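## Task

Put one cardboard box from lot 740 and one from lot 689 on the desk. The lot is the number printed on the shelf edge under each spot, and several spots may carry the same number. Both boxes must sit fully on the desk with nothing overhanging its edge. Every other cardboard box stays on the shelf it started on. If the storeroom holds no box of a lot, skip that lot. The robot must not topple or finish the scene leaning, or the task fails.

## Robot and tools

ROBOT. A simulated Hello Robot Stretch 3 with a single arm. The base has two drive wheels and is 0.33 m long by 0.34 m wide with a rounded back. It spins about the point midway between the wheels, 0.05 m behind the front edge, and cannot move sideways. A lift rides up a vertical mast, and one telescoping arm sticks out horizontally to the robot's right. To shift the gripper forward or back, drive the base. The wrist has yaw, pitch and roll, and ends in a two-finger gripper with round pads 0.04 m wide. With the arm retracted and the wrist folded, a spin sweeps a 0.28 m radius. An unfolded, level gripper reaches beyond that.

FRAMES. All positions are in metres. Base frame: origin on the floor between the drive wheels, x forward, y left, z up. hand_pose is given in this frame, at the point where closed fingertips meet. With all wrist joints at 0, its x points up, its y back toward the mast and its z to the rear. The odometry frame is the base frame at scene start. base_odometry counts only wheel rotation, so slipping shows up as travel. Heading is in rad, positive left, from -3.142 to 3.142.

move: one action per call. Give "base", "joints" or both, optionally with "speeds", "pace" or "contact_limits". Or send {"servos": "reboot"} on its own to re-power wrist or head servos that shut off. All motions begin together.
- base: one object holding exactly one key. translate_m is a relative drive in metres, positive forward, -3 to 3. rotate_rad is a relative spin in radians, positive left (counterclockwise), -6.4 to 6.4. Both count from where the last reported state put the base, or from its current place if the last result showed it still moving.
- joints: one object of absolute targets, keyed by name. lift_m is 0 to 1.1 (m). arm_m is the extension, 0 to 0.52 (m). wrist_yaw_rad is -1.345 to 4.42; 0 points along the arm and positive swings toward the front. wrist_pitch_rad is -1.57 to 0.451; 0 is level and negative tips the fingers down. wrist_roll_rad is -2.911 to 2.918; at 0 the fingers sit side by side. gripper_m is -0.089 to 0.179; larger is wider, and the fingertip gap is this value minus 0.007 when nearly shut or minus 0.025 when wide. head_pan_rad is -3.953 to 1.73; 0 faces forward, positive turns left and -1.57 faces the arm. head_tilt_rad is -1.53 to 0.419; negative looks down. Done tolerances: 0.004 for lift, arm and gripper, 0.02 for yaw and roll, 0.05 for pitch, 0.1 for the head.
- pace: "default" or "max". Top speeds are translate 0.12/0.30 m/s, rotate 0.76/1.90 rad/s, lift 0.11/0.15 m/s and arm 0.14/0.40 m/s. speeds sets a top speed for each key, up to the max value. The base is capped at 0.10 m/s and 0.63 rad/s unless lift_m < 0.30, arm_m < 0.03 and wrist_yaw_rad > 2.54.
- contact_limits: give each only next to its own command. arm_m is a motor_effort % (1-100) at which the arm stops; when retracting, the effort reads negative. lift_m is {"down": n, "up": n}, 1-100, measured as extra force beyond free motion, not motor_effort. Below about 12 the lift may stop even when nothing is in the way. If left out, it is 32-47 down and 21-36 up. translate_m and rotate_rad take a wheel-effort threshold; without one the base has no contact stop.
- cameras: a list drawn from head_camera, nav_camera, wrist_camera and all. Left out means all, and [] means none. blocking: true (the default) waits until everything rests; false returns in about 0.5 s while motion continues.
A joint dropped from later actions may keep pushing toward its old target. An unknown key makes a call invalid, but later calls still run. An out-of-range value is refused, and then the rest of that reply's move, wait and finished_scene calls in the scene are skipped. The first result showing an uncommanded stop has the same effect. A move is cut off at about 14 s and reports time_out.

wait: seconds 0-10, plus optional cameras. The sim keeps running and the call returns early once all motion rests. stop: brakes every running motion; braked joints report "stopped", hold and may keep pressing. zoom_image: camera plus region [x0, y0, x1, y1] in pixels of that camera's latest image, at most 504x504. finished_scene: scene (1-3) ends the current scene for good; later calls in the reply go to the next scene. The goal must hold with no robot help. Scene 1 is practice and can be skipped.

RESULTS. The "move" line reads done or the worst status. base_status and joint_status show moving, done, off_target (resting away from target, maybe still pushing), contact_stop (that joint goes slack), time_out, torque_fault (the servo is limp until reboot) or stopped. on_its_own describes uncommanded behaviour; its "held at" value is a target, not a reading. motor_effort is a % with the last action's peak in brackets; positive wheel effort pushes forward, and a full wrist_pitch reads about 45 and roll about 72. lidar_m gives 12 distances in 30-degree sectors measured at 0.17 m height: 1st ahead, counting counterclockwise, 4th left, 7th behind, 10th right. A "-" means nothing seen or something closer than 0.15 m. wrist_depth_mm and head_depth_mm are 7x7 grids of median depths. base_tilt is in degrees (forward and right positive), with up to about 4 degrees of fixed bias. When turned_by_wheels and turned_by_imu differ by more than 0.15 rad, believe the IMU. The pictures line lists the image order. head_camera images arrive sideways (rotate a quarter turn clockwise); nav_camera images need a quarter turn counterclockwise. Unchanged or quiet lines are omitted.

AVOID. Before folding the wrist (yaw to 3.0) or unfolding it, set the lift to 0.32-0.95, pitch to -0.4 and roll near 0. When yaw is below -0.4, keep pitch at -0.5 or lower. Don't push the arm into something rigid with the gripper above about 0.45 m, and don't drive while gripping or hooking something fixed; either can tip the robot. If base_tilt rises, back the gripper off. To grip, command gripper_m below the object's width; to release, go at least 0.05 above it. The reading does not confirm a hold, so check with the cameras. Lower loads gently and never let go of moving items. Avoid slams, hard hits and long pushes that overheat the servos.

Each tool is called after "Emit:" as a command line: name --argument value for each argument, lists and objects as JSON in quotes; but a table of rows of numbers goes row by row, as --pt "numbers of a row", without its own name.

## Session

Emit:
move

Scene clock: 0.00 s.
base_odometry: x=+0.000 y=+0.000 heading=+0.000
turned_by_wheels: +0.000
turned_by_imu: +0.000
base_tilt: forward=-0.3 right=-1.1
lidar_m: 1.49 1.03 0.94 1.59 2.73 1.10 0.84 0.82 0.87 1.24 1.57 1.87
head_depth_mm: 1635 1978 1988 1995 1934 1914 1913 / 1644 1836 1822 1794 1777 1764 1761 / 1648 1716 1697 1692 1673 1666 1648 / 1604 1614 1584 1587 1575 1556 1550 / 1529 1514 1504 1486 1485 1467 1462 / 1461 1438 1424 1418 1404 1400 1384 / 1381 1371 1355 1350 1345 1337 1330
base_status: not commanded
joint_positions: lift_m=+0.407 arm_m=+0.001 wrist_yaw_rad=+2.998 wrist_pitch_rad=-0.447 wrist_roll_rad=+0.000 gripper_m=+0.037 head_pan_rad=+0.000 head_tilt_rad=-0.003
joint_status: not commanded
measured_speeds: all 0
motor_effort: left_wheel=-0.4 right_wheel=+0.5 lift_m=+24.0 arm_m=-3.1 wrist_yaw_rad=+0.8 wrist_pitch_rad=+1.9 wrist_roll_rad=-0.1 gripper_m=+0.5 head_pan_rad=+0.2 head_tilt_rad=+7.2
hand_pose: x=+0.0104 y=+0.0728 z=+0.4134 quat_wxyz=(+0.206, +0.699, +0.107, +0.677) (m; base frame)
wrist_depth_mm: - 138 - - - - - / - 149 - - - - - / - 164 - - - - - / 926 191 221 881 874 865 868 / 748 720 212 711 714 725 721 / 653 645 129 618 129 632 623 / 565 576 276 557 539 544 550
pictures: head_camera (sideways), nav_camera (sideways), wrist_camera

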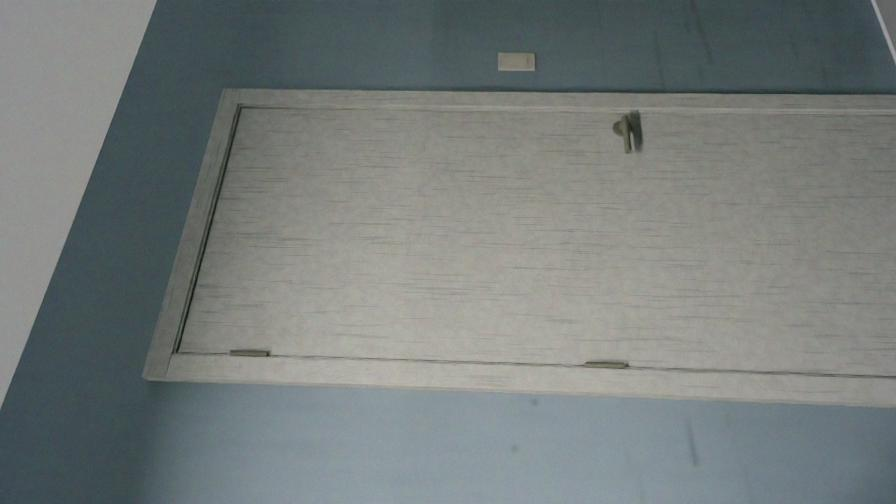

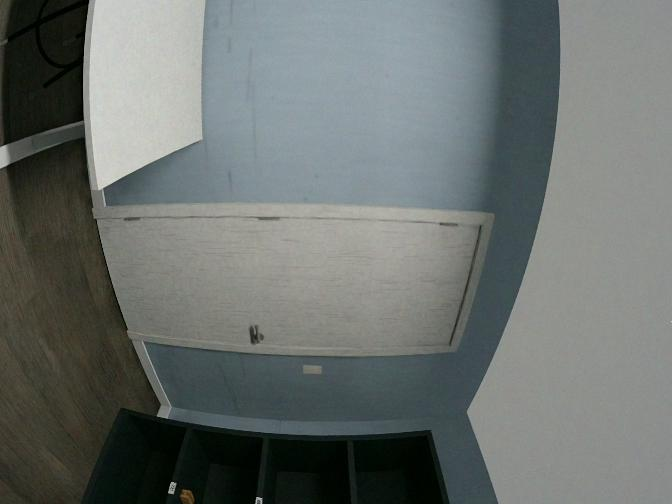

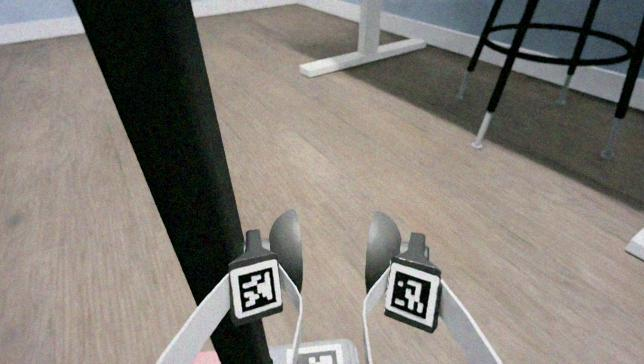

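Emit:
move --joints '{"head_pan_rad": -1.57, "head_tilt_rad": -0.3}' --pace "max" --cameras '["head_camera", "nav_camera"]'

Emit:
move --joints '{"head_pan_rad": 1.57, "head_tilt_rad": -0.4}' --pace "max" --cameras '["head_camera", "nav_camera"]'

Scene clock: 11.20 s.
move: done
turned_by_wheels: +0.000
turned_by_imu: +0.000
joint_status: all done
motor_effort: left_wheel=-0.5(0.7) right_wheel=+0.5(1.0) lift_m=+23.5(24.2) arm_m=-12.7(12.8) wrist_yaw_rad=-0.7(1.8) wrist_pitch_rad=+1.9(2.1) wrist_roll_rad=+0.2(0.3) gripper_m=+0.6(0.9) head_pan_rad=+3.5(5.6) head_tilt_rad=-2.8(6.3)
pictures: head_camera (sideways), nav_camera (sideways)
camera_calibration:
head_camera: T_world_to_cam=[[-0.0444837, 0.24512, -0.968472, 1.27625], [0.997156, -0.0481336, -0.0579839, 0.0690367], [-0.060829, -0.968297, -0.242282, 0.271277], [0, 0, 0, 1]]
nav_camera: T_world_to_cam=[[0.015057, -0.270282, 0.962663, -1.21003], [-0.999882, -0.00700785, 0.0136715, 0.0384748], [0.00305104, -0.962756, -0.270355, 0.305084], [0, 0, 0, 1]]

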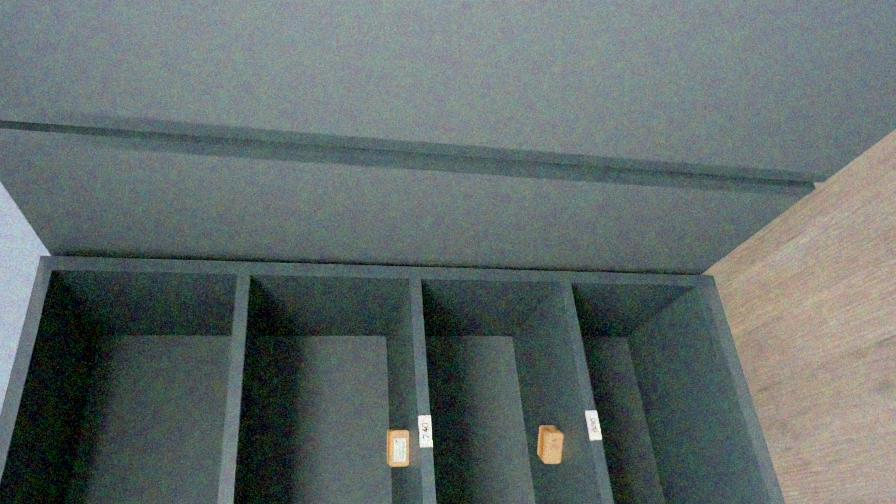

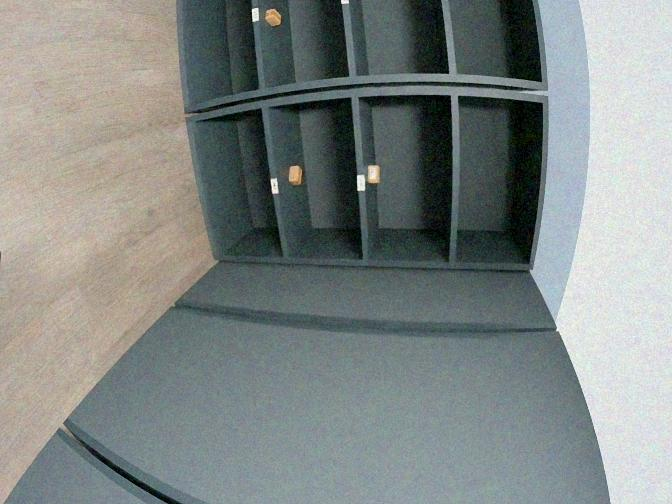

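Scene clock: 13.83 s.
move: done
base_odometry: x=+0.000 y=+0.000 heading=+0.000
turned_by_wheels: +0.000
turned_by_imu: +0.000
base_tilt: forward=-0.4 right=-1.2
lidar_m: 1.49 1.03 0.94 1.58 2.74 1.10 0.84 0.82 0.87 1.24 1.57 1.87
head_depth_mm: 1729 1792 1855 1745 1105 1715 1426 / 1990 2036 2151 1720 1222 1794 1414 / 2331 2424 2501 1715 2097 1790 1405 / 2532 2684 2915 2978 2370 1703 1398 / 2433 2608 2749 2978 2350 1750 1399 / 2329 2467 2636 2800 2351 1742 1396 / 2226 2350 2503 2673 2340 1738 1390
joint_positions: lift_m=+0.407 arm_m=+0.001 wrist_yaw_rad=+2.998 wrist_pitch_rad=-0.447 wrist_roll_rad=+0.000 gripper_m=+0.037 head_pan_rad=+1.579 head_tilt_rad=-0.404
joint_status: all done
measured_speeds: translate_m=+0.000 rotate_rad=+0.000 lift_m=+0.000 arm_m=+0.000 wrist_yaw_rad=+0.000 wrist_pitch_rad=+0.000 wrist_roll_rad=+0.000 head_pan_rad=-0.024 head_tilt_rad=+0.000
motor_effort: left_wheel=-0.3(0.9) right_wheel=+0.2(1.2) lift_m=+23.3(24.6) arm_m=-14.2(14.2) wrist_yaw_rad=-0.9(2.6) wrist_pitch_rad=+1.9(2.1) wrist_roll_rad=-0.2(0.3) gripper_m=+0.8(1.0) head_pan_rad=-2.9(5.9) head_tilt_rad=+2.2(7.3)
hand_pose: x=+0.0104 y=+0.0728 z=+0.4134 quat_wxyz=(+0.206, +0.699, +0.107, +0.677) (m; base frame)
wrist_depth_mm: - 138 - - - - - / - 149 - - - - - / - 164 - - - - - / 887 191 221 876 872 860 854 / 763 719 212 714 714 735 726 / 651 653 129 619 129 619 624 / 567 586 278 558 539 553 546
pictures: head_camera (sideways), nav_camera (sideways)
camera_calibration:
head_camera: T_world_to_cam=[[0.0489506, -0.343305, -0.937947, 1.23581], [-0.997722, 0.0268429, -0.0618952, 0.0862895], [0.0464262, 0.93884, -0.341209, 0.399376], [0, 0, 0, 1]]
nav_camera: T_world_to_cam=[[-0.0199017, 0.368172, 0.929545, -1.16657], [0.999652, 0.0234527, 0.0121136, 0.0283076], [-0.0173405, 0.929462, -0.36851, 0.432951], [0, 0, 0, 1]]

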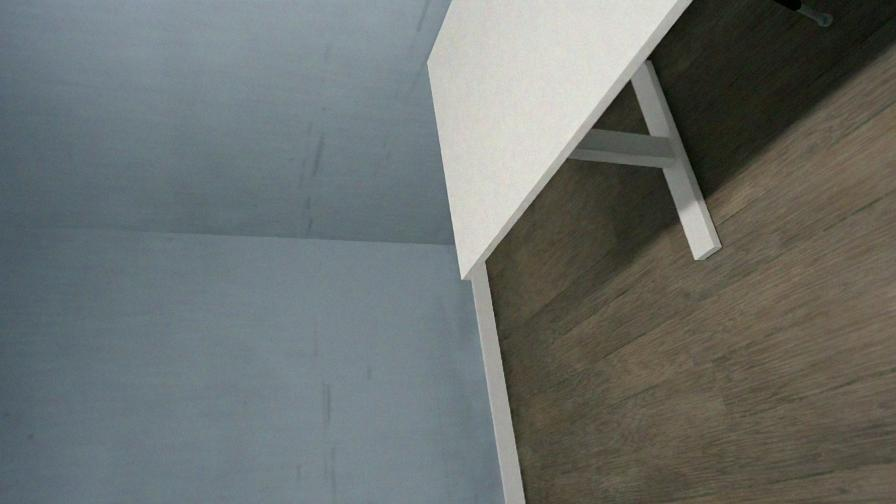

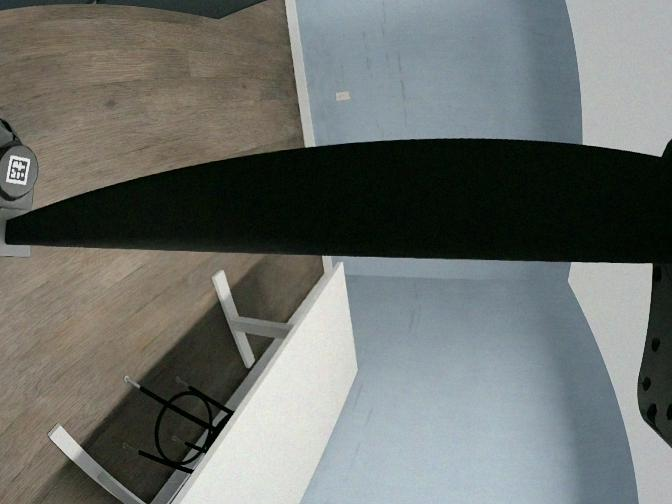

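Emit:
move --joints '{"head_pan_rad": -0.9, "head_tilt_rad": -0.3}' --pace "max" --cameras '["head_camera", "nav_camera"]'

Emit:
move --joints '{"head_pan_rad": -2.4, "head_tilt_rad": -0.3}' --pace "max" --cameras '["head_camera", "nav_camera"]'

Emit:
move --joints '{"head_pan_rad": -3.6, "head_tilt_rad": -0.3}' --pace "max" --cameras '["head_camera", "nav_camera"]'

Scene clock: 39.43 s.
move: done
turned_by_wheels: +0.000
turned_by_imu: +0.000
joint_status: all done
motor_effort: left_wheel=-0.1(0.7) right_wheel=+0.6(1.3) lift_m=+23.4(24.3) arm_m=-13.5(13.8) wrist_yaw_rad=-0.8(1.5) wrist_pitch_rad=+1.9(2.1) wrist_roll_rad=-0.2(0.3) gripper_m=+0.6(0.9) head_pan_rad=+3.8(5.2) head_tilt_rad=-0.4(8.5)
pictures: head_camera (sideways), nav_camera (sideways)
camera_calibration:
head_camera: T_world_to_cam=[[-0.184952, 0.161779, -0.96934, 1.27824], [0.811615, 0.581323, -0.0578377, 0.0699785], [0.554143, -0.797428, -0.238819, 0.263019], [0, 0, 0, 1]]
nav_camera: T_world_to_cam=[[0.177525, -0.199791, 0.963623, -1.21227], [-0.779412, -0.626361, 0.0137227, 0.0370632], [0.600834, -0.753495, -0.266914, 0.296958], [0, 0, 0, 1]]

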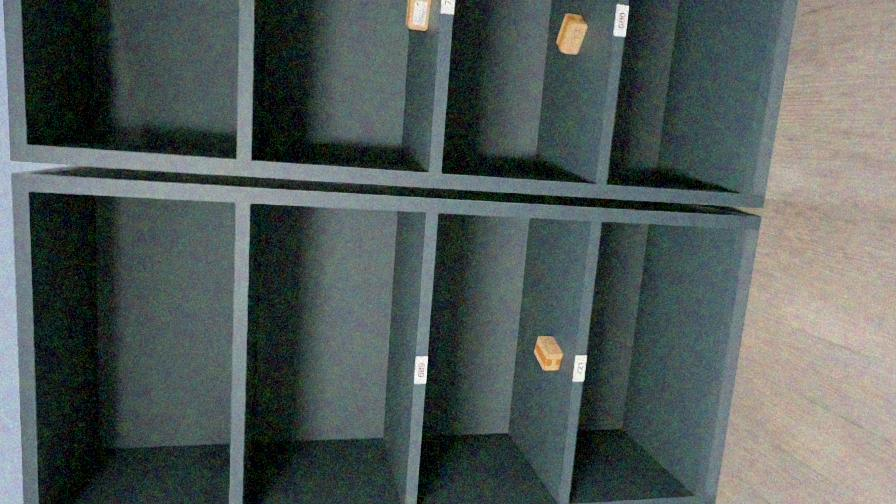

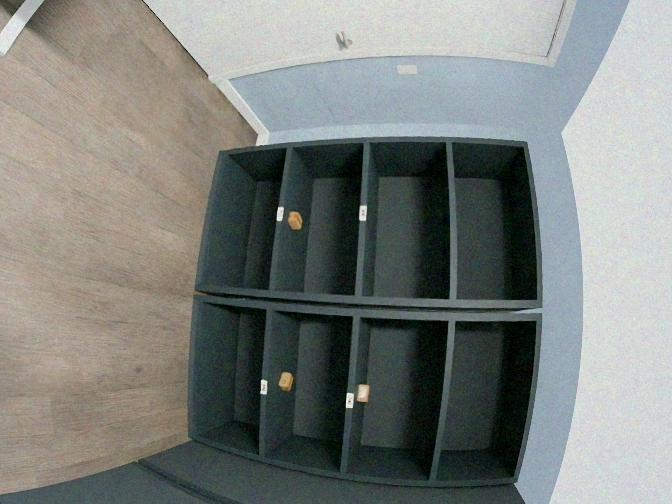

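Scene clock: 41.47 s.
move: done
turned_by_wheels: +0.000
turned_by_imu: +0.000
joint_status: all done
motor_effort: left_wheel=-0.4(0.8) right_wheel=+0.5(1.0) lift_m=+23.9(24.5) arm_m=-13.5(13.8) wrist_yaw_rad=+0.0(1.8) wrist_pitch_rad=+1.9(2.1) wrist_roll_rad=-0.1(0.3) gripper_m=+0.4(0.9) head_pan_rad=+4.1(4.1) head_tilt_rad=-2.8(4.1)
pictures: head_camera (sideways), nav_camera (sideways)
camera_calibration:
head_camera: T_world_to_cam=[[0.150322, 0.197754, -0.968657, 1.2753], [0.637378, -0.768369, -0.0579529, 0.0711911], [-0.755746, -0.608689, -0.241547, 0.27456], [0, 0, 0, 1]]
nav_camera: T_world_to_cam=[[-0.188752, -0.193022, 0.962868, -1.20905], [-0.679934, 0.733145, 0.0136824, 0.0365089], [-0.708563, -0.652104, -0.269625, 0.308474], [0, 0, 0, 1]]

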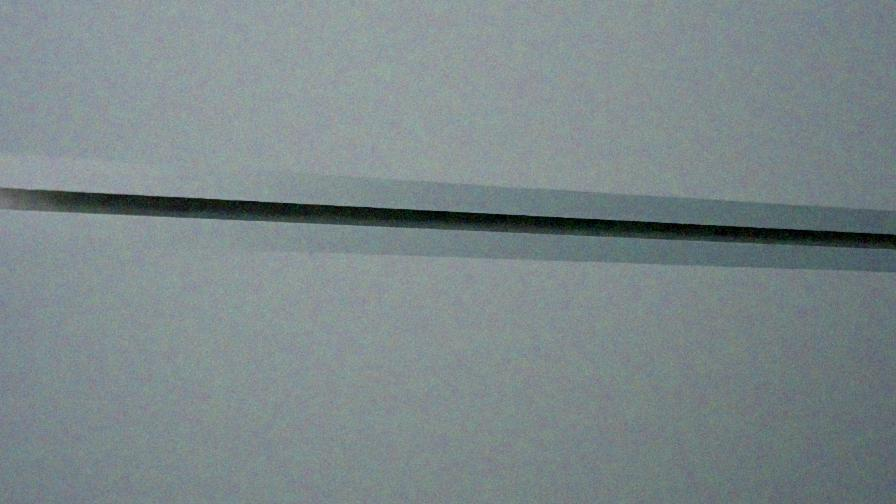

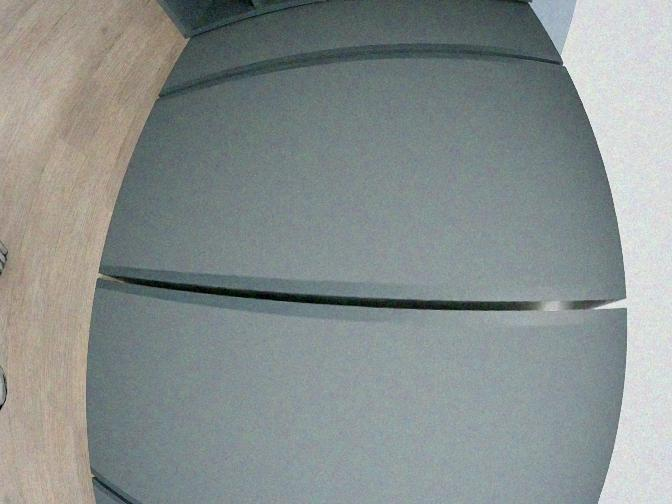

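Scene clock: 42.40 s.
move: done
base_odometry: x=+0.000 y=+0.000 heading=+0.000
turned_by_wheels: +0.000
turned_by_imu: +0.000
base_tilt: forward=-0.3 right=-1.2
lidar_m: 1.49 1.03 0.94 1.58 2.74 1.10 0.84 0.82 0.87 1.24 1.57 1.87
head_depth_mm: 2375 2455 2522 2620 2669 2032 1569 / 2475 2621 2714 2828 2817 2027 1560 / 1492 1557 1664 1803 1951 1942 1545 / 1240 1318 1390 1481 1581 1692 1540 / 1093 1138 1197 1258 1328 1411 1440 / 967 1006 1046 1098 1154 1217 1271 / 864 900 932 969 1010 1053 1109
joint_positions: lift_m=+0.407 arm_m=+0.001 wrist_yaw_rad=+2.998 wrist_pitch_rad=-0.447 wrist_roll_rad=+0.000 gripper_m=+0.037 head_pan_rad=-3.633 head_tilt_rad=-0.300
joint_status: all done
motor_effort: left_wheel=-0.2(0.6) right_wheel=+1.5(1.5) lift_m=+23.9(24.4) arm_m=-13.1(13.6) wrist_yaw_rad=-0.1(1.3) wrist_pitch_rad=+2.0(2.0) wrist_roll_rad=+0.2(0.3) gripper_m=+0.6(0.9) head_pan_rad=+1.8(5.3) head_tilt_rad=-3.0(6.1)
hand_pose: x=+0.0104 y=+0.0728 z=+0.4134 quat_wxyz=(+0.206, +0.699, +0.107, +0.677) (m; base frame)
wrist_depth_mm: - 138 - - - - - / - 149 - - - - - / - 164 - - - - - / 901 191 221 878 882 862 854 / 754 727 211 711 699 742 719 / 654 642 129 619 128 626 618 / 569 579 277 555 537 551 546
pictures: head_camera (sideways), nav_camera (sideways)
camera_calibration:
head_camera: T_world_to_cam=[[0.237607, -0.0745541, -0.968496, 1.27456], [-0.506298, -0.860407, -0.0579798, 0.0782025], [-0.828978, 0.504124, -0.242185, 0.275838], [0, 0, 0, 1]]
nav_camera: T_world_to_cam=[[-0.2462, 0.112306, 0.96269, -1.20847], [0.458745, 0.888463, 0.013673, 0.0295753], [-0.853779, 0.444995, -0.27026, 0.310186], [0, 0, 0, 1]]

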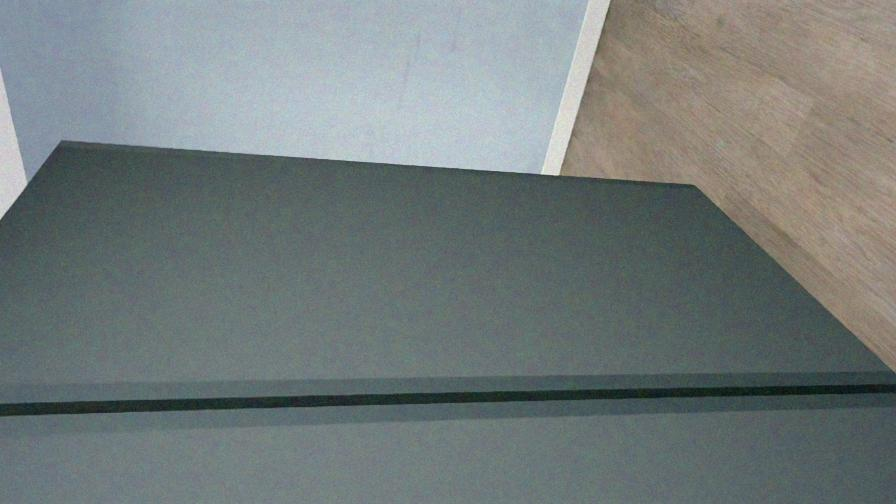

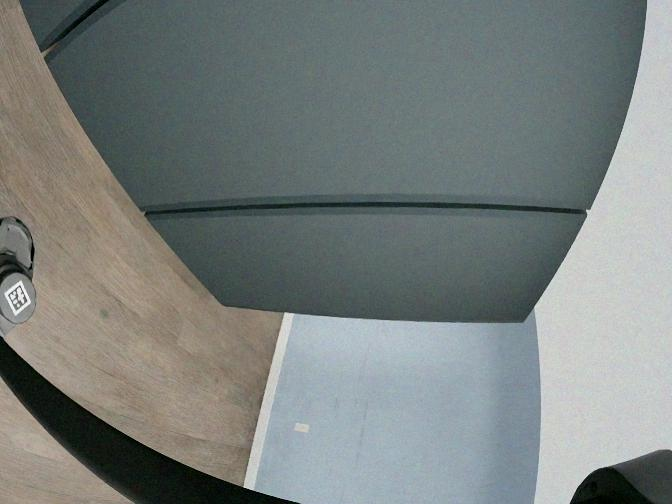

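Emit:
move --joints '{"head_pan_rad": -1.05, "head_tilt_rad": -0.35}' --pace "max" --cameras '["head_camera", "nav_camera"]'

Emit:
zoom_image --camera "head_camera" --region '[380, 0, 660, 250]'

Emit:
zoom_image --camera "head_camera" --region '[360, 250, 640, 500]'

Scene clock: 56.57 s.
move: done
base_odometry: x=+0.000 y=+0.000 heading=+0.000
turned_by_wheels: +0.000
turned_by_imu: +0.000
base_tilt: forward=-0.5 right=-1.2
lidar_m: 1.49 1.03 0.94 1.59 2.74 1.10 0.84 0.82 0.87 1.24 1.57 1.87
head_depth_mm: 1701 1775 1872 1996 1937 1793 1482 / 1698 1789 1876 2021 2135 1796 1482 / 1713 1790 1897 2032 2126 1796 1475 / 1427 1567 1569 1743 1824 1799 1479 / 1732 1796 1918 2031 1862 1802 1460 / 1743 1815 1930 2058 2207 1830 1459 / 1759 1823 1928 2068 2157 1833 1454
joint_positions: lift_m=+0.407 arm_m=+0.001 wrist_yaw_rad=+2.998 wrist_pitch_rad=-0.447 wrist_roll_rad=+0.000 gripper_m=+0.037 head_pan_rad=-1.041 head_tilt_rad=-0.352
joint_status: all done
measured_speeds: translate_m=+0.000 rotate_rad=+0.000 lift_m=+0.000 arm_m=+0.000 wrist_yaw_rad=+0.000 wrist_pitch_rad=+0.000 wrist_roll_rad=+0.000 head_pan_rad=-0.024 head_tilt_rad=+0.000
motor_effort: left_wheel=-0.3(0.8) right_wheel=+0.7(1.1) lift_m=+23.5(24.6) arm_m=-13.0(13.4) wrist_yaw_rad=-0.2(1.9) wrist_pitch_rad=+2.0(2.1) wrist_roll_rad=+0.0(0.3) gripper_m=+0.4(1.1) head_pan_rad=-2.8(4.9) head_tilt_rad=-1.6(8.1)
hand_pose: x=+0.0104 y=+0.0728 z=+0.4134 quat_wxyz=(+0.206, +0.699, +0.107, +0.677) (m; base frame)
wrist_depth_mm: - 138 - - - - - / - 150 - - - - - / - 164 - - - - - / 916 191 222 889 872 873 869 / 756 712 212 727 709 731 720 / 658 648 129 619 129 621 620 / 564 582 278 555 539 547 547
pictures: head_camera (sideways), nav_camera (sideways)
camera_calibration:
head_camera: T_world_to_cam=[[-0.188782, 0.231054, -0.95445, 1.25881], [0.880045, 0.471081, -0.0600253, 0.0724049], [0.435754, -0.851291, -0.29227, 0.333309], [0, 0, 0, 1]]
nav_camera: T_world_to_cam=[[0.176186, -0.267434, 0.947332, -1.19099], [-0.855396, -0.517813, 0.0129078, 0.0385886], [0.487089, -0.812618, -0.319993, 0.366734], [0, 0, 0, 1]]

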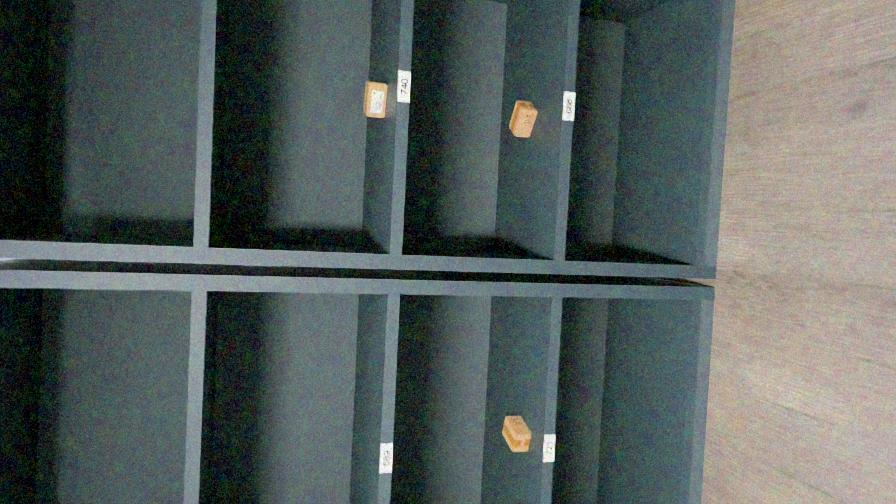

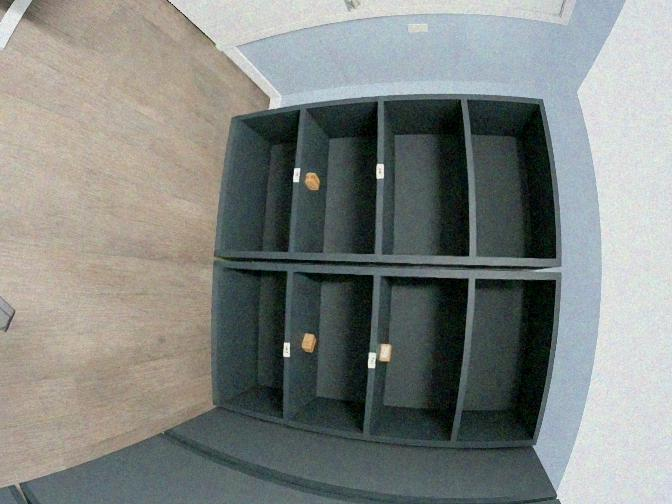

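Scaled by 1.800 from the camera's 896x504 image, which has a finer 1280x720 frame.

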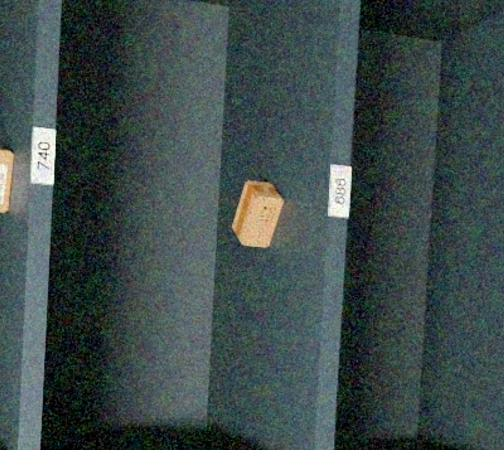

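Scaled by 1.800 from the camera's 896x504 image, which has a finer 1280x720 frame.

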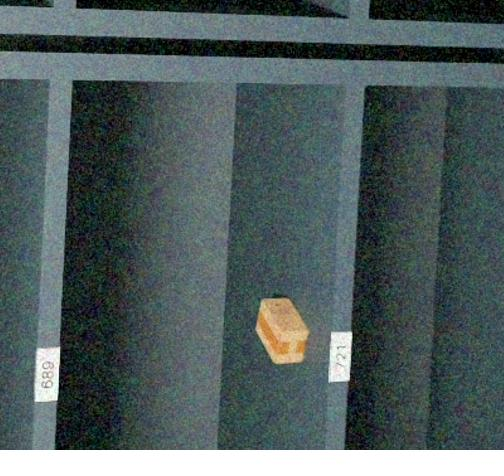

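Emit:
zoom_image --camera "head_camera" --region '[540, 80, 600, 130]'

Emit:
zoom_image --camera "head_camera" --region '[360, 430, 420, 480]'

Emit:
zoom_image --camera "head_camera" --region '[350, 60, 430, 130]'

Scaled by 8.400 from the camera's 896x504 image, which has a finer 1280x720 frame.

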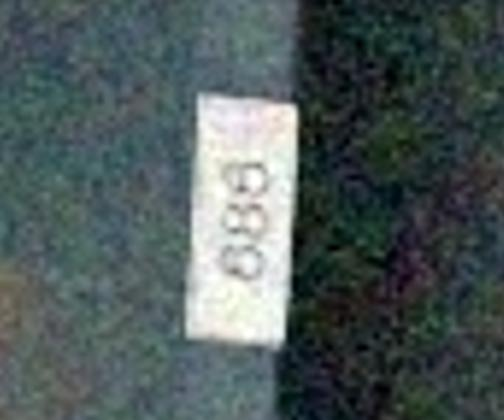

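Scaled by 8.400 from the camera's 896x504 image, which has a finer 1280x720 frame.

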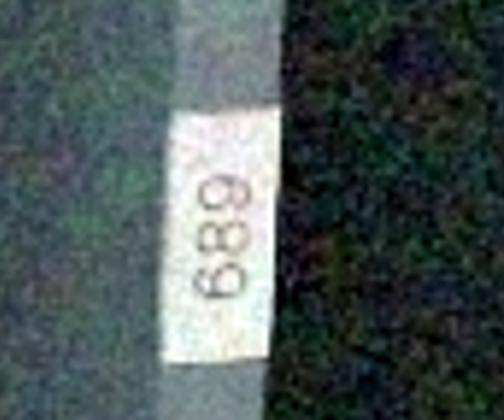

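Scaled by 6.300 from the camera's 896x504 image, which has a finer 1280x720 frame.

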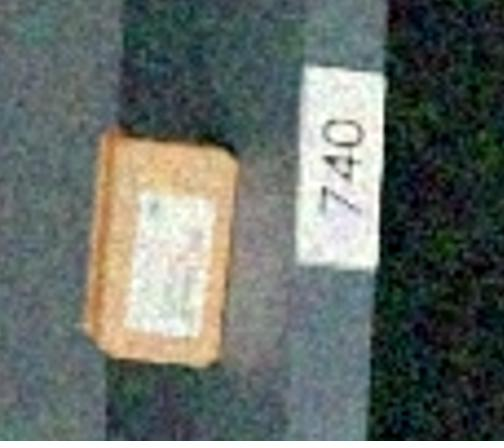

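Emit:
move --base '{"rotate_rad": 2.02}' --joints '{"head_pan_rad": 0.0, "head_tilt_rad": -0.3, "lift_m": 0.28}' --pace "max" --cameras '["nav_camera"]'

Scene clock: 146.67 s.
move: done
base_odometry: x=+0.000 y=+0.000 heading=+2.020
turned_by_wheels: +2.020
turned_by_imu: +1.981
base_tilt: forward=-0.3 right=-1.2
lidar_m: 2.71 1.21 0.86 0.82 0.84 1.12 1.57 1.87 1.50 1.03 0.94 1.59
head_depth_mm: 2388 2463 2631 2779 2814 2037 1559 / 2361 2471 2623 2762 2816 2031 1555 / 2378 2489 2606 2709 2825 2010 1539 / 2339 2441 2578 2715 2794 2015 1536 / 2338 2416 2577 2665 2756 1990 1534 / 2302 2438 2565 2653 2770 1977 1531 / 2299 2395 2517 2653 2758 1970 1515
base_status: done
joint_positions: lift_m=+0.280 arm_m=+0.001 wrist_yaw_rad=+2.998 wrist_pitch_rad=-0.449 wrist_roll_rad=+0.000 gripper_m=+0.037 head_pan_rad=+0.002 head_tilt_rad=-0.300
joint_status: all done
motor_effort: left_wheel=-5.1(14.3) right_wheel=+8.9(13.9) lift_m=+24.6(26.1) arm_m=-13.6(14.3) wrist_yaw_rad=+0.2(1.7) wrist_pitch_rad=+2.2(2.3) wrist_roll_rad=-0.1(0.4) gripper_m=+0.8(1.0) head_pan_rad=-2.8(5.5) head_tilt_rad=+5.4(8.8)
hand_pose: x=+0.0104 y=+0.0726 z=+0.2858 quat_wxyz=(+0.207, +0.699, +0.108, +0.677) (m; base frame)
wrist_depth_mm: - 138 769 - - - 914 / - 150 810 - - - 976 / 818 165 759 841 827 819 812 / 690 191 220 675 677 658 661 / 579 551 213 554 539 556 549 / 493 488 128 289 129 479 478 / 266 271 251 260 411 423 416
pictures: nav_camera (sideways)
camera_calibration:
nav_camera: T_world_to_cam=[[0.269798, 0.0174776, 0.962758, -1.21171], [0.0159619, -0.999779, 0.0136766, 0.0322715], [0.962785, 0.0116775, -0.270017, 0.298789], [0, 0, 0, 1]]

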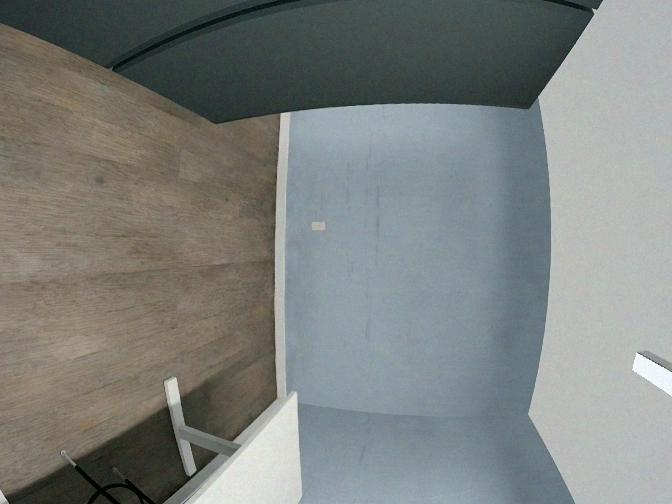

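Emit:
move --base '{"translate_m": 2.1}' --joints '{"head_pan_rad": 1.57, "head_tilt_rad": -0.3}' --pace "max" --cameras '["head_camera", "nav_camera"]'

Scene clock: 161.53 s.
move: done
base_odometry: x=-0.911 y=+1.892 heading=+2.020
turned_by_wheels: +0.000
turned_by_imu: +0.002
base_tilt: forward=-0.2 right=-1.2
lidar_m: 0.63 0.65 0.86 2.15 1.09 1.23 3.08 1.78 1.22 1.39 0.92 0.66
head_depth_mm: 1563 1517 1515 1507 1486 1476 1435 / 2044 2132 2115 2087 2048 1891 1556 / 2054 2163 2257 2380 2522 2019 1543 / 2036 2144 2262 2361 2494 2004 1532 / 2042 2136 2258 2363 2486 1997 1535 / 2034 2107 2209 2336 2434 1980 1527 / 2024 2083 2194 2268 2379 1437 1429
base_status: done
joint_positions: lift_m=+0.280 arm_m=+0.001 wrist_yaw_rad=+2.998 wrist_pitch_rad=-0.449 wrist_roll_rad=+0.000 gripper_m=+0.037 head_pan_rad=+1.570 head_tilt_rad=-0.300
joint_status: all done
motor_effort: left_wheel=+1.5(10.4) right_wheel=+6.8(17.2) lift_m=+28.7(31.6) arm_m=-8.0(12.2) wrist_yaw_rad=+0.4(2.1) wrist_pitch_rad=+2.3(2.3) wrist_roll_rad=+0.1(0.4) gripper_m=+0.5(1.0) head_pan_rad=-2.8(4.9) head_tilt_rad=+1.6(8.1)
hand_pose: x=+0.0104 y=+0.0726 z=+0.2858 quat_wxyz=(+0.207, +0.699, +0.108, +0.677) (m; base frame)
wrist_depth_mm: - 138 - - - - - / - 149 - - - - - / 833 166 772 837 833 822 - / 697 191 221 682 669 665 645 / 574 561 212 552 541 557 551 / 493 497 129 288 129 478 475 / 265 270 251 260 415 420 421
pictures: head_camera (sideways), nav_camera (sideways)
camera_calibration:
head_camera: T_world_to_cam=[[0.04604, -0.244493, -0.968558, 1.27581], [-0.997442, 0.0418198, -0.0579695, 0.0811852], [0.054678, 0.968749, -0.241942, 0.27013], [0, 0, 0, 1]]
nav_camera: T_world_to_cam=[[-0.0167736, 0.269843, 0.962758, -1.20996], [0.999817, 0.0133533, 0.0136766, 0.02627], [-0.00916549, 0.962812, -0.270017, 0.304718], [0, 0, 0, 1]]

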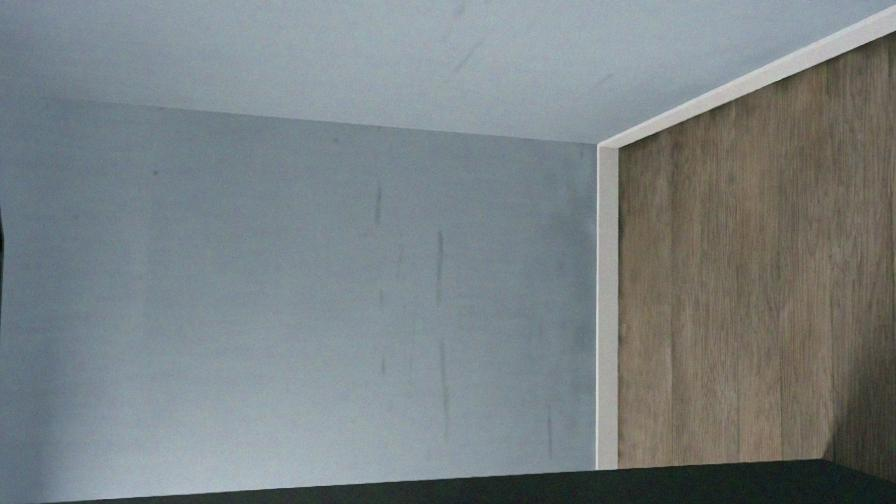

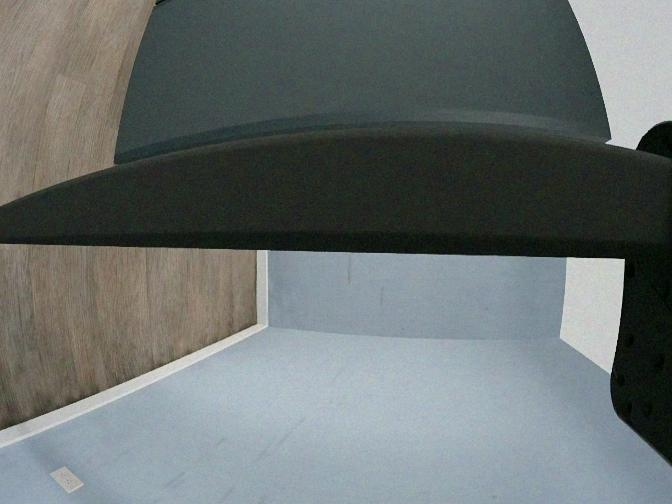

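Emit:
move --base '{"rotate_rad": 1.57}' --joints '{"head_pan_rad": 0.6}' --pace "max" --cameras '["nav_camera"]'

Emit:
move --base '{"translate_m": 1.2}' --joints '{"head_pan_rad": 1.2, "head_tilt_rad": -0.25}' --pace "max" --cameras '["head_camera", "nav_camera"]'

Scene clock: 175.73 s.
move: done
turned_by_wheels: +1.570
turned_by_imu: +1.538
base_status: done
joint_status: all done
motor_effort: left_wheel=-6.4(15.0) right_wheel=+7.9(15.0) lift_m=+28.1(28.8) arm_m=-12.8(13.7) wrist_yaw_rad=+0.0(1.8) wrist_pitch_rad=+2.2(2.4) wrist_roll_rad=-0.1(0.3) gripper_m=+0.0(1.0) head_pan_rad=+3.4(4.6) head_tilt_rad=+0.2(1.7)
pictures: nav_camera (sideways)
camera_calibration:
nav_camera: T_world_to_cam=[[0.21394, 0.165306, 0.962758, -1.21137], [0.572101, -0.820069, 0.0136766, 0.0288791], [0.791789, 0.547869, -0.270017, 0.299832], [0, 0, 0, 1]]

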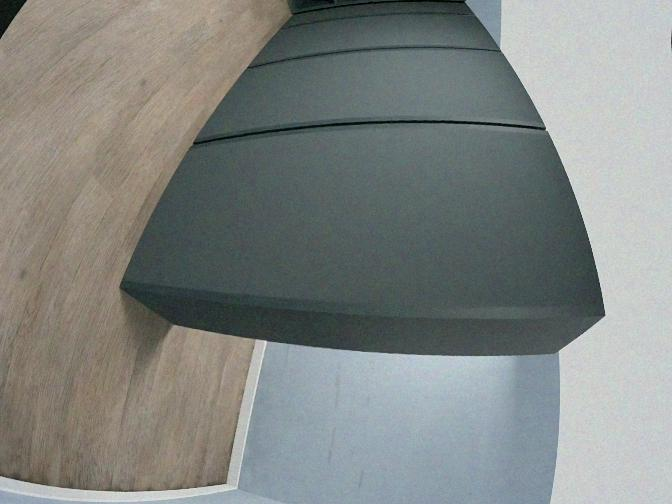

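Scene clock: 181.10 s.
move: done
base_odometry: x=-1.993 y=+1.373 heading=-2.694
turned_by_wheels: +0.000
turned_by_imu: +0.001
base_tilt: forward=-0.2 right=-1.3
lidar_m: 1.17 1.20 0.49 0.46 0.47 2.28 2.58 0.85 0.59 0.56 0.57 0.75
head_depth_mm: 1459 1491 1514 1537 1561 1585 1547 / 1698 1720 1752 1776 1799 1838 1637 / 2008 2031 2071 2127 2155 2074 1623 / 2361 2519 2574 2624 2660 2139 1623 / 1635 2867 2950 3079 2787 1964 1508 / 383 397 412 429 447 466 487 / 366 379 393 408 424 441 460
base_status: done
joint_positions: lift_m=+0.280 arm_m=+0.001 wrist_yaw_rad=+2.998 wrist_pitch_rad=-0.449 wrist_roll_rad=+0.000 gripper_m=+0.037 head_pan_rad=+1.200 head_tilt_rad=-0.250
joint_status: all done
motor_effort: left_wheel=-1.3(13.0) right_wheel=+9.4(13.6) lift_m=+26.9(28.2) arm_m=-11.8(14.0) wrist_yaw_rad=-0.5(2.0) wrist_pitch_rad=+2.2(2.3) wrist_roll_rad=-0.2(0.3) gripper_m=+0.3(1.2) head_pan_rad=-3.0(6.2) head_tilt_rad=+5.6(10.1)
hand_pose: x=+0.0104 y=+0.0726 z=+0.2858 quat_wxyz=(+0.207, +0.699, +0.108, +0.677) (m; base frame)
wrist_depth_mm: - 138 - - - - - / - 149 159 - - - - / 869 164 173 - 835 824 799 / 684 187 189 626 666 663 659 / 572 557 212 545 550 553 552 / 493 489 128 290 129 481 477 / 264 271 250 261 412 423 422
pictures: head_camera (sideways), nav_camera (sideways)
camera_calibration:
head_camera: T_world_to_cam=[[-0.0278671, -0.1993, -0.979542, 1.29062], [-0.913791, 0.402325, -0.0558613, 0.0779339], [0.405228, 0.89354, -0.19333, 0.204718], [0, 0, 0, 1]]
nav_camera: T_world_to_cam=[[0.0644133, 0.212591, 0.975016, -1.22647], [0.936733, -0.34975, 0.0143748, 0.0257448], [0.344068, 0.912403, -0.22167, 0.239636], [0, 0, 0, 1]]

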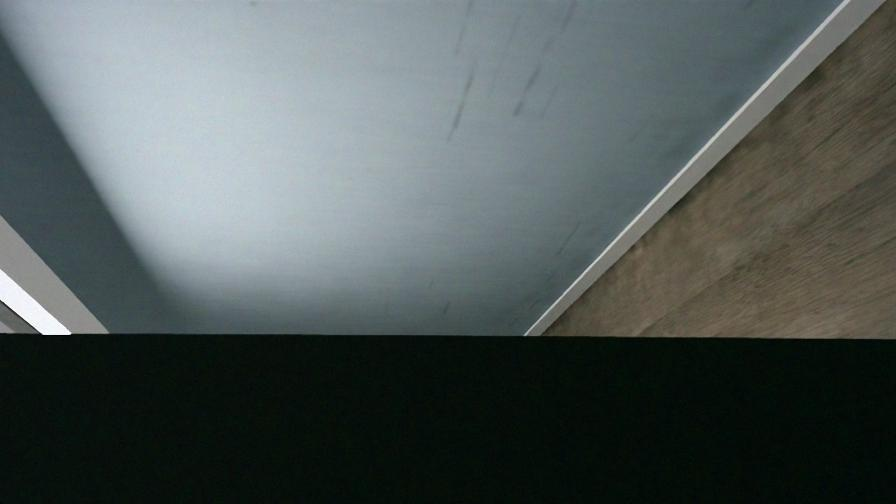

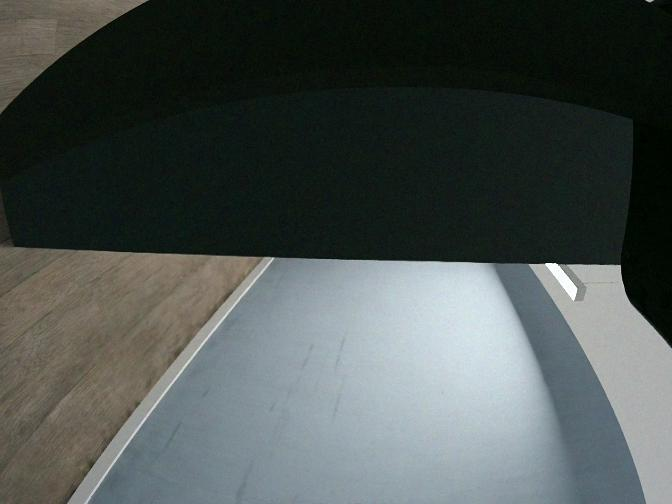

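Emit:
move --base '{"translate_m": 0.5}' --joints '{"head_pan_rad": 1.2, "head_tilt_rad": -0.25}' --pace "max" --cameras '["nav_camera"]'

Emit:
move --base '{"rotate_rad": 1.57}' --joints '{"head_pan_rad": 0.3, "head_tilt_rad": -0.25}' --pace "max" --cameras '["head_camera", "nav_camera"]'

Scene clock: 196.53 s.
move: done
turned_by_wheels: +0.000
turned_by_imu: +0.000
base_status: done
joint_status: all done
motor_effort: left_wheel=+3.4(10.5) right_wheel=+4.4(16.9) lift_m=+25.0(26.4) arm_m=-10.2(11.2) wrist_yaw_rad=-0.6(1.6) wrist_pitch_rad=+2.2(2.3) wrist_roll_rad=+0.1(0.3) gripper_m=+0.4(0.9) head_pan_rad=-2.1(3.0) head_tilt_rad=+4.1(5.4)
pictures: nav_camera (sideways)
camera_calibration:
nav_camera: T_world_to_cam=[[0.0644132, 0.212591, 0.975016, -1.22647], [0.936733, -0.34975, 0.0143748, 0.0257448], [0.344068, 0.912403, -0.221669, 0.239636], [0, 0, 0, 1]]

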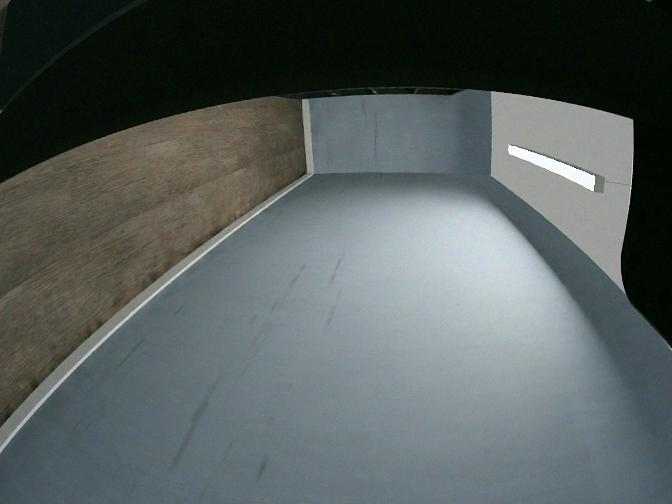

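Scene clock: 198.63 s.
move: done
base_odometry: x=-2.444 y=+1.157 heading=-1.125
turned_by_wheels: +1.570
turned_by_imu: +1.539
base_tilt: forward=-0.3 right=-1.1
lidar_m: 2.04 0.59 0.64 2.76 0.82 0.57 0.53 0.54 0.71 0.68 0.69 0.89
head_depth_mm: 2475 3657 3747 - 3218 2196 1634 / 2683 3728 3896 - 3286 2162 1623 / 2677 3732 - - 3221 2161 1625 / 1720 2078 2206 2279 2349 2043 1624 / 1237 1279 1329 1370 1437 1404 1522 / 1268 1289 1363 1393 981 1266 994 / 1277 748 1368 1353 781 1160 924
base_status: done
joint_positions: lift_m=+0.280 arm_m=+0.001 wrist_yaw_rad=+2.998 wrist_pitch_rad=-0.449 wrist_roll_rad=+0.000 gripper_m=+0.037 head_pan_rad=+0.295 head_tilt_rad=-0.250
joint_status: all done
motor_effort: left_wheel=-6.5(15.0) right_wheel=+8.0(14.9) lift_m=+24.4(25.6) arm_m=-13.1(13.9) wrist_yaw_rad=-0.2(2.1) wrist_pitch_rad=+2.2(2.3) wrist_roll_rad=+0.0(0.3) gripper_m=+0.6(0.9) head_pan_rad=+3.1(5.4) head_tilt_rad=+3.9(7.1)
hand_pose: x=+0.0104 y=+0.0726 z=+0.2858 quat_wxyz=(+0.207, +0.699, +0.108, +0.677) (m; base frame)
wrist_depth_mm: - 138 - - - - - / - 149 - - - - - / 814 165 771 838 827 775 - / 687 191 221 679 674 658 581 / 579 554 212 552 546 561 548 / 494 495 129 289 129 476 476 / 266 269 250 261 411 421 418
pictures: head_camera (sideways), nav_camera (sideways)
camera_calibration:
head_camera: T_world_to_cam=[[-0.173918, -0.101239, -0.979542, 1.29152], [-0.248314, 0.967068, -0.0558613, 0.0738744], [0.952939, 0.233519, -0.19333, 0.201377], [0, 0, 0, 1]]
nav_camera: T_world_to_cam=[[0.206951, 0.0807174, 0.975016, -1.22734], [0.303827, -0.952619, 0.0143748, 0.0296056], [0.929979, 0.293261, -0.221669, 0.236062], [0, 0, 0, 1]]

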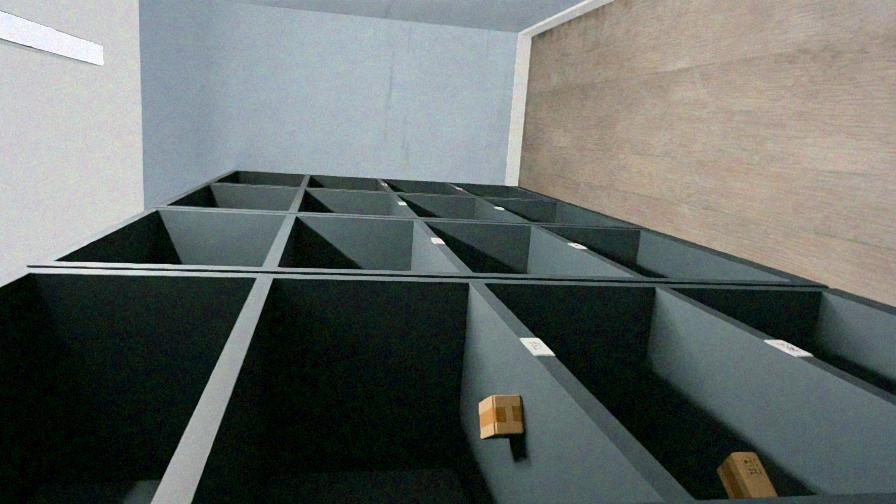

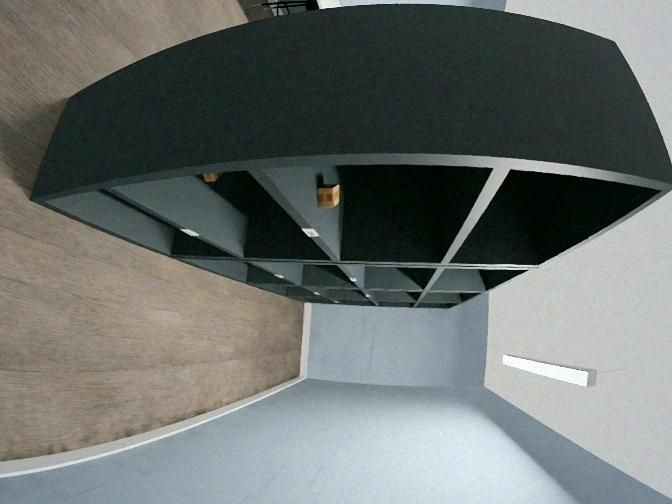

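Emit:
move --base '{"rotate_rad": 3.16}' --joints '{"head_pan_rad": -2.0, "head_tilt_rad": -0.25}' --pace "max" --cameras '["head_camera", "nav_camera"]'

Scene clock: 219.10 s.
move: done
base_odometry: x=-2.444 y=+1.157 heading=+2.035
turned_by_wheels: +3.160
turned_by_imu: +3.098
base_tilt: forward=-0.4 right=-1.2
lidar_m: 0.53 0.54 0.69 0.68 0.69 0.88 1.94 0.59 0.63 2.75 0.84 0.57
head_depth_mm: 552 561 571 581 591 604 617 / 621 634 648 661 676 690 707 / 714 731 749 765 784 807 829 / 2515 3191 3338 2946 2643 968 1002 / 2692 3084 3211 3298 3225 2135 1615 / 2748 2877 2986 3094 2964 2123 1598 / 2641 2717 2832 2948 3026 2109 1602
base_status: done
joint_positions: lift_m=+0.280 arm_m=+0.001 wrist_yaw_rad=+2.998 wrist_pitch_rad=-0.449 wrist_roll_rad=+0.000 gripper_m=+0.037 head_pan_rad=-2.003 head_tilt_rad=-0.250
joint_status: all done
motor_effort: left_wheel=-6.4(15.1) right_wheel=+8.8(14.8) lift_m=+25.2(25.8) arm_m=-13.1(14.2) wrist_yaw_rad=+0.4(1.6) wrist_pitch_rad=+2.2(2.3) wrist_roll_rad=+0.0(0.3) gripper_m=+0.5(1.0) head_pan_rad=+3.6(6.3) head_tilt_rad=+2.5(5.2)
hand_pose: x=+0.0104 y=+0.0726 z=+0.2858 quat_wxyz=(+0.207, +0.699, +0.108, +0.677) (m; base frame)
wrist_depth_mm: - 138 - - - - - / - 150 158 - - - - / - 165 191 762 783 788 - / 666 190 222 676 667 662 - / 574 549 212 545 541 549 540 / 499 490 128 287 128 479 474 / 267 270 250 261 411 419 419
pictures: head_camera (sideways), nav_camera (sideways)
camera_calibration:
head_camera: T_world_to_cam=[[0.0400335, 0.197216, -0.979542, 1.29021], [0.887406, -0.457592, -0.0558613, 0.0669465], [-0.459248, -0.867015, -0.19333, 0.209991], [0, 0, 0, 1]]
nav_camera: T_world_to_cam=[[-0.0773259, -0.208242, 0.975016, -1.22561], [-0.913528, 0.406523, 0.0143748, 0.0370315], [-0.399359, -0.889592, -0.221669, 0.244171], [0, 0, 0, 1]]

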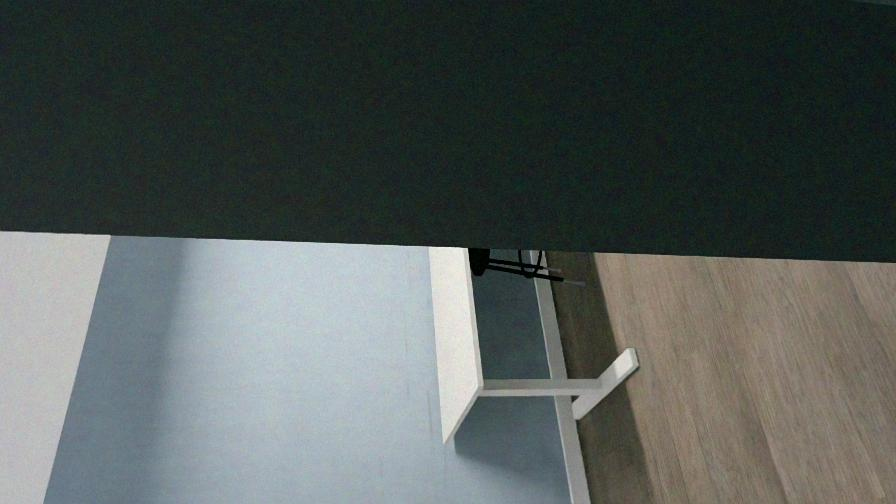

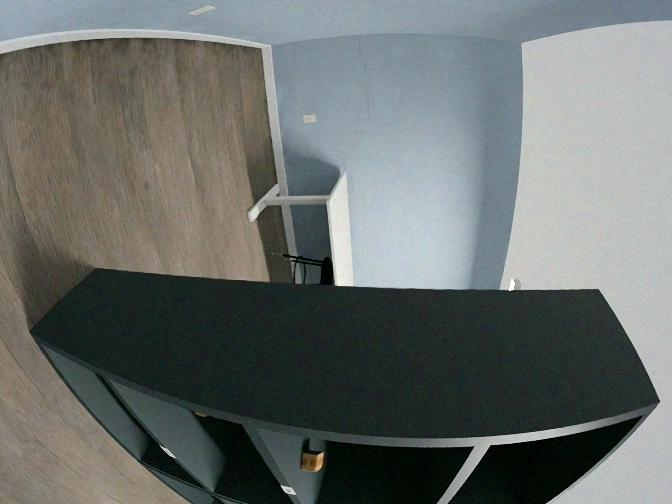

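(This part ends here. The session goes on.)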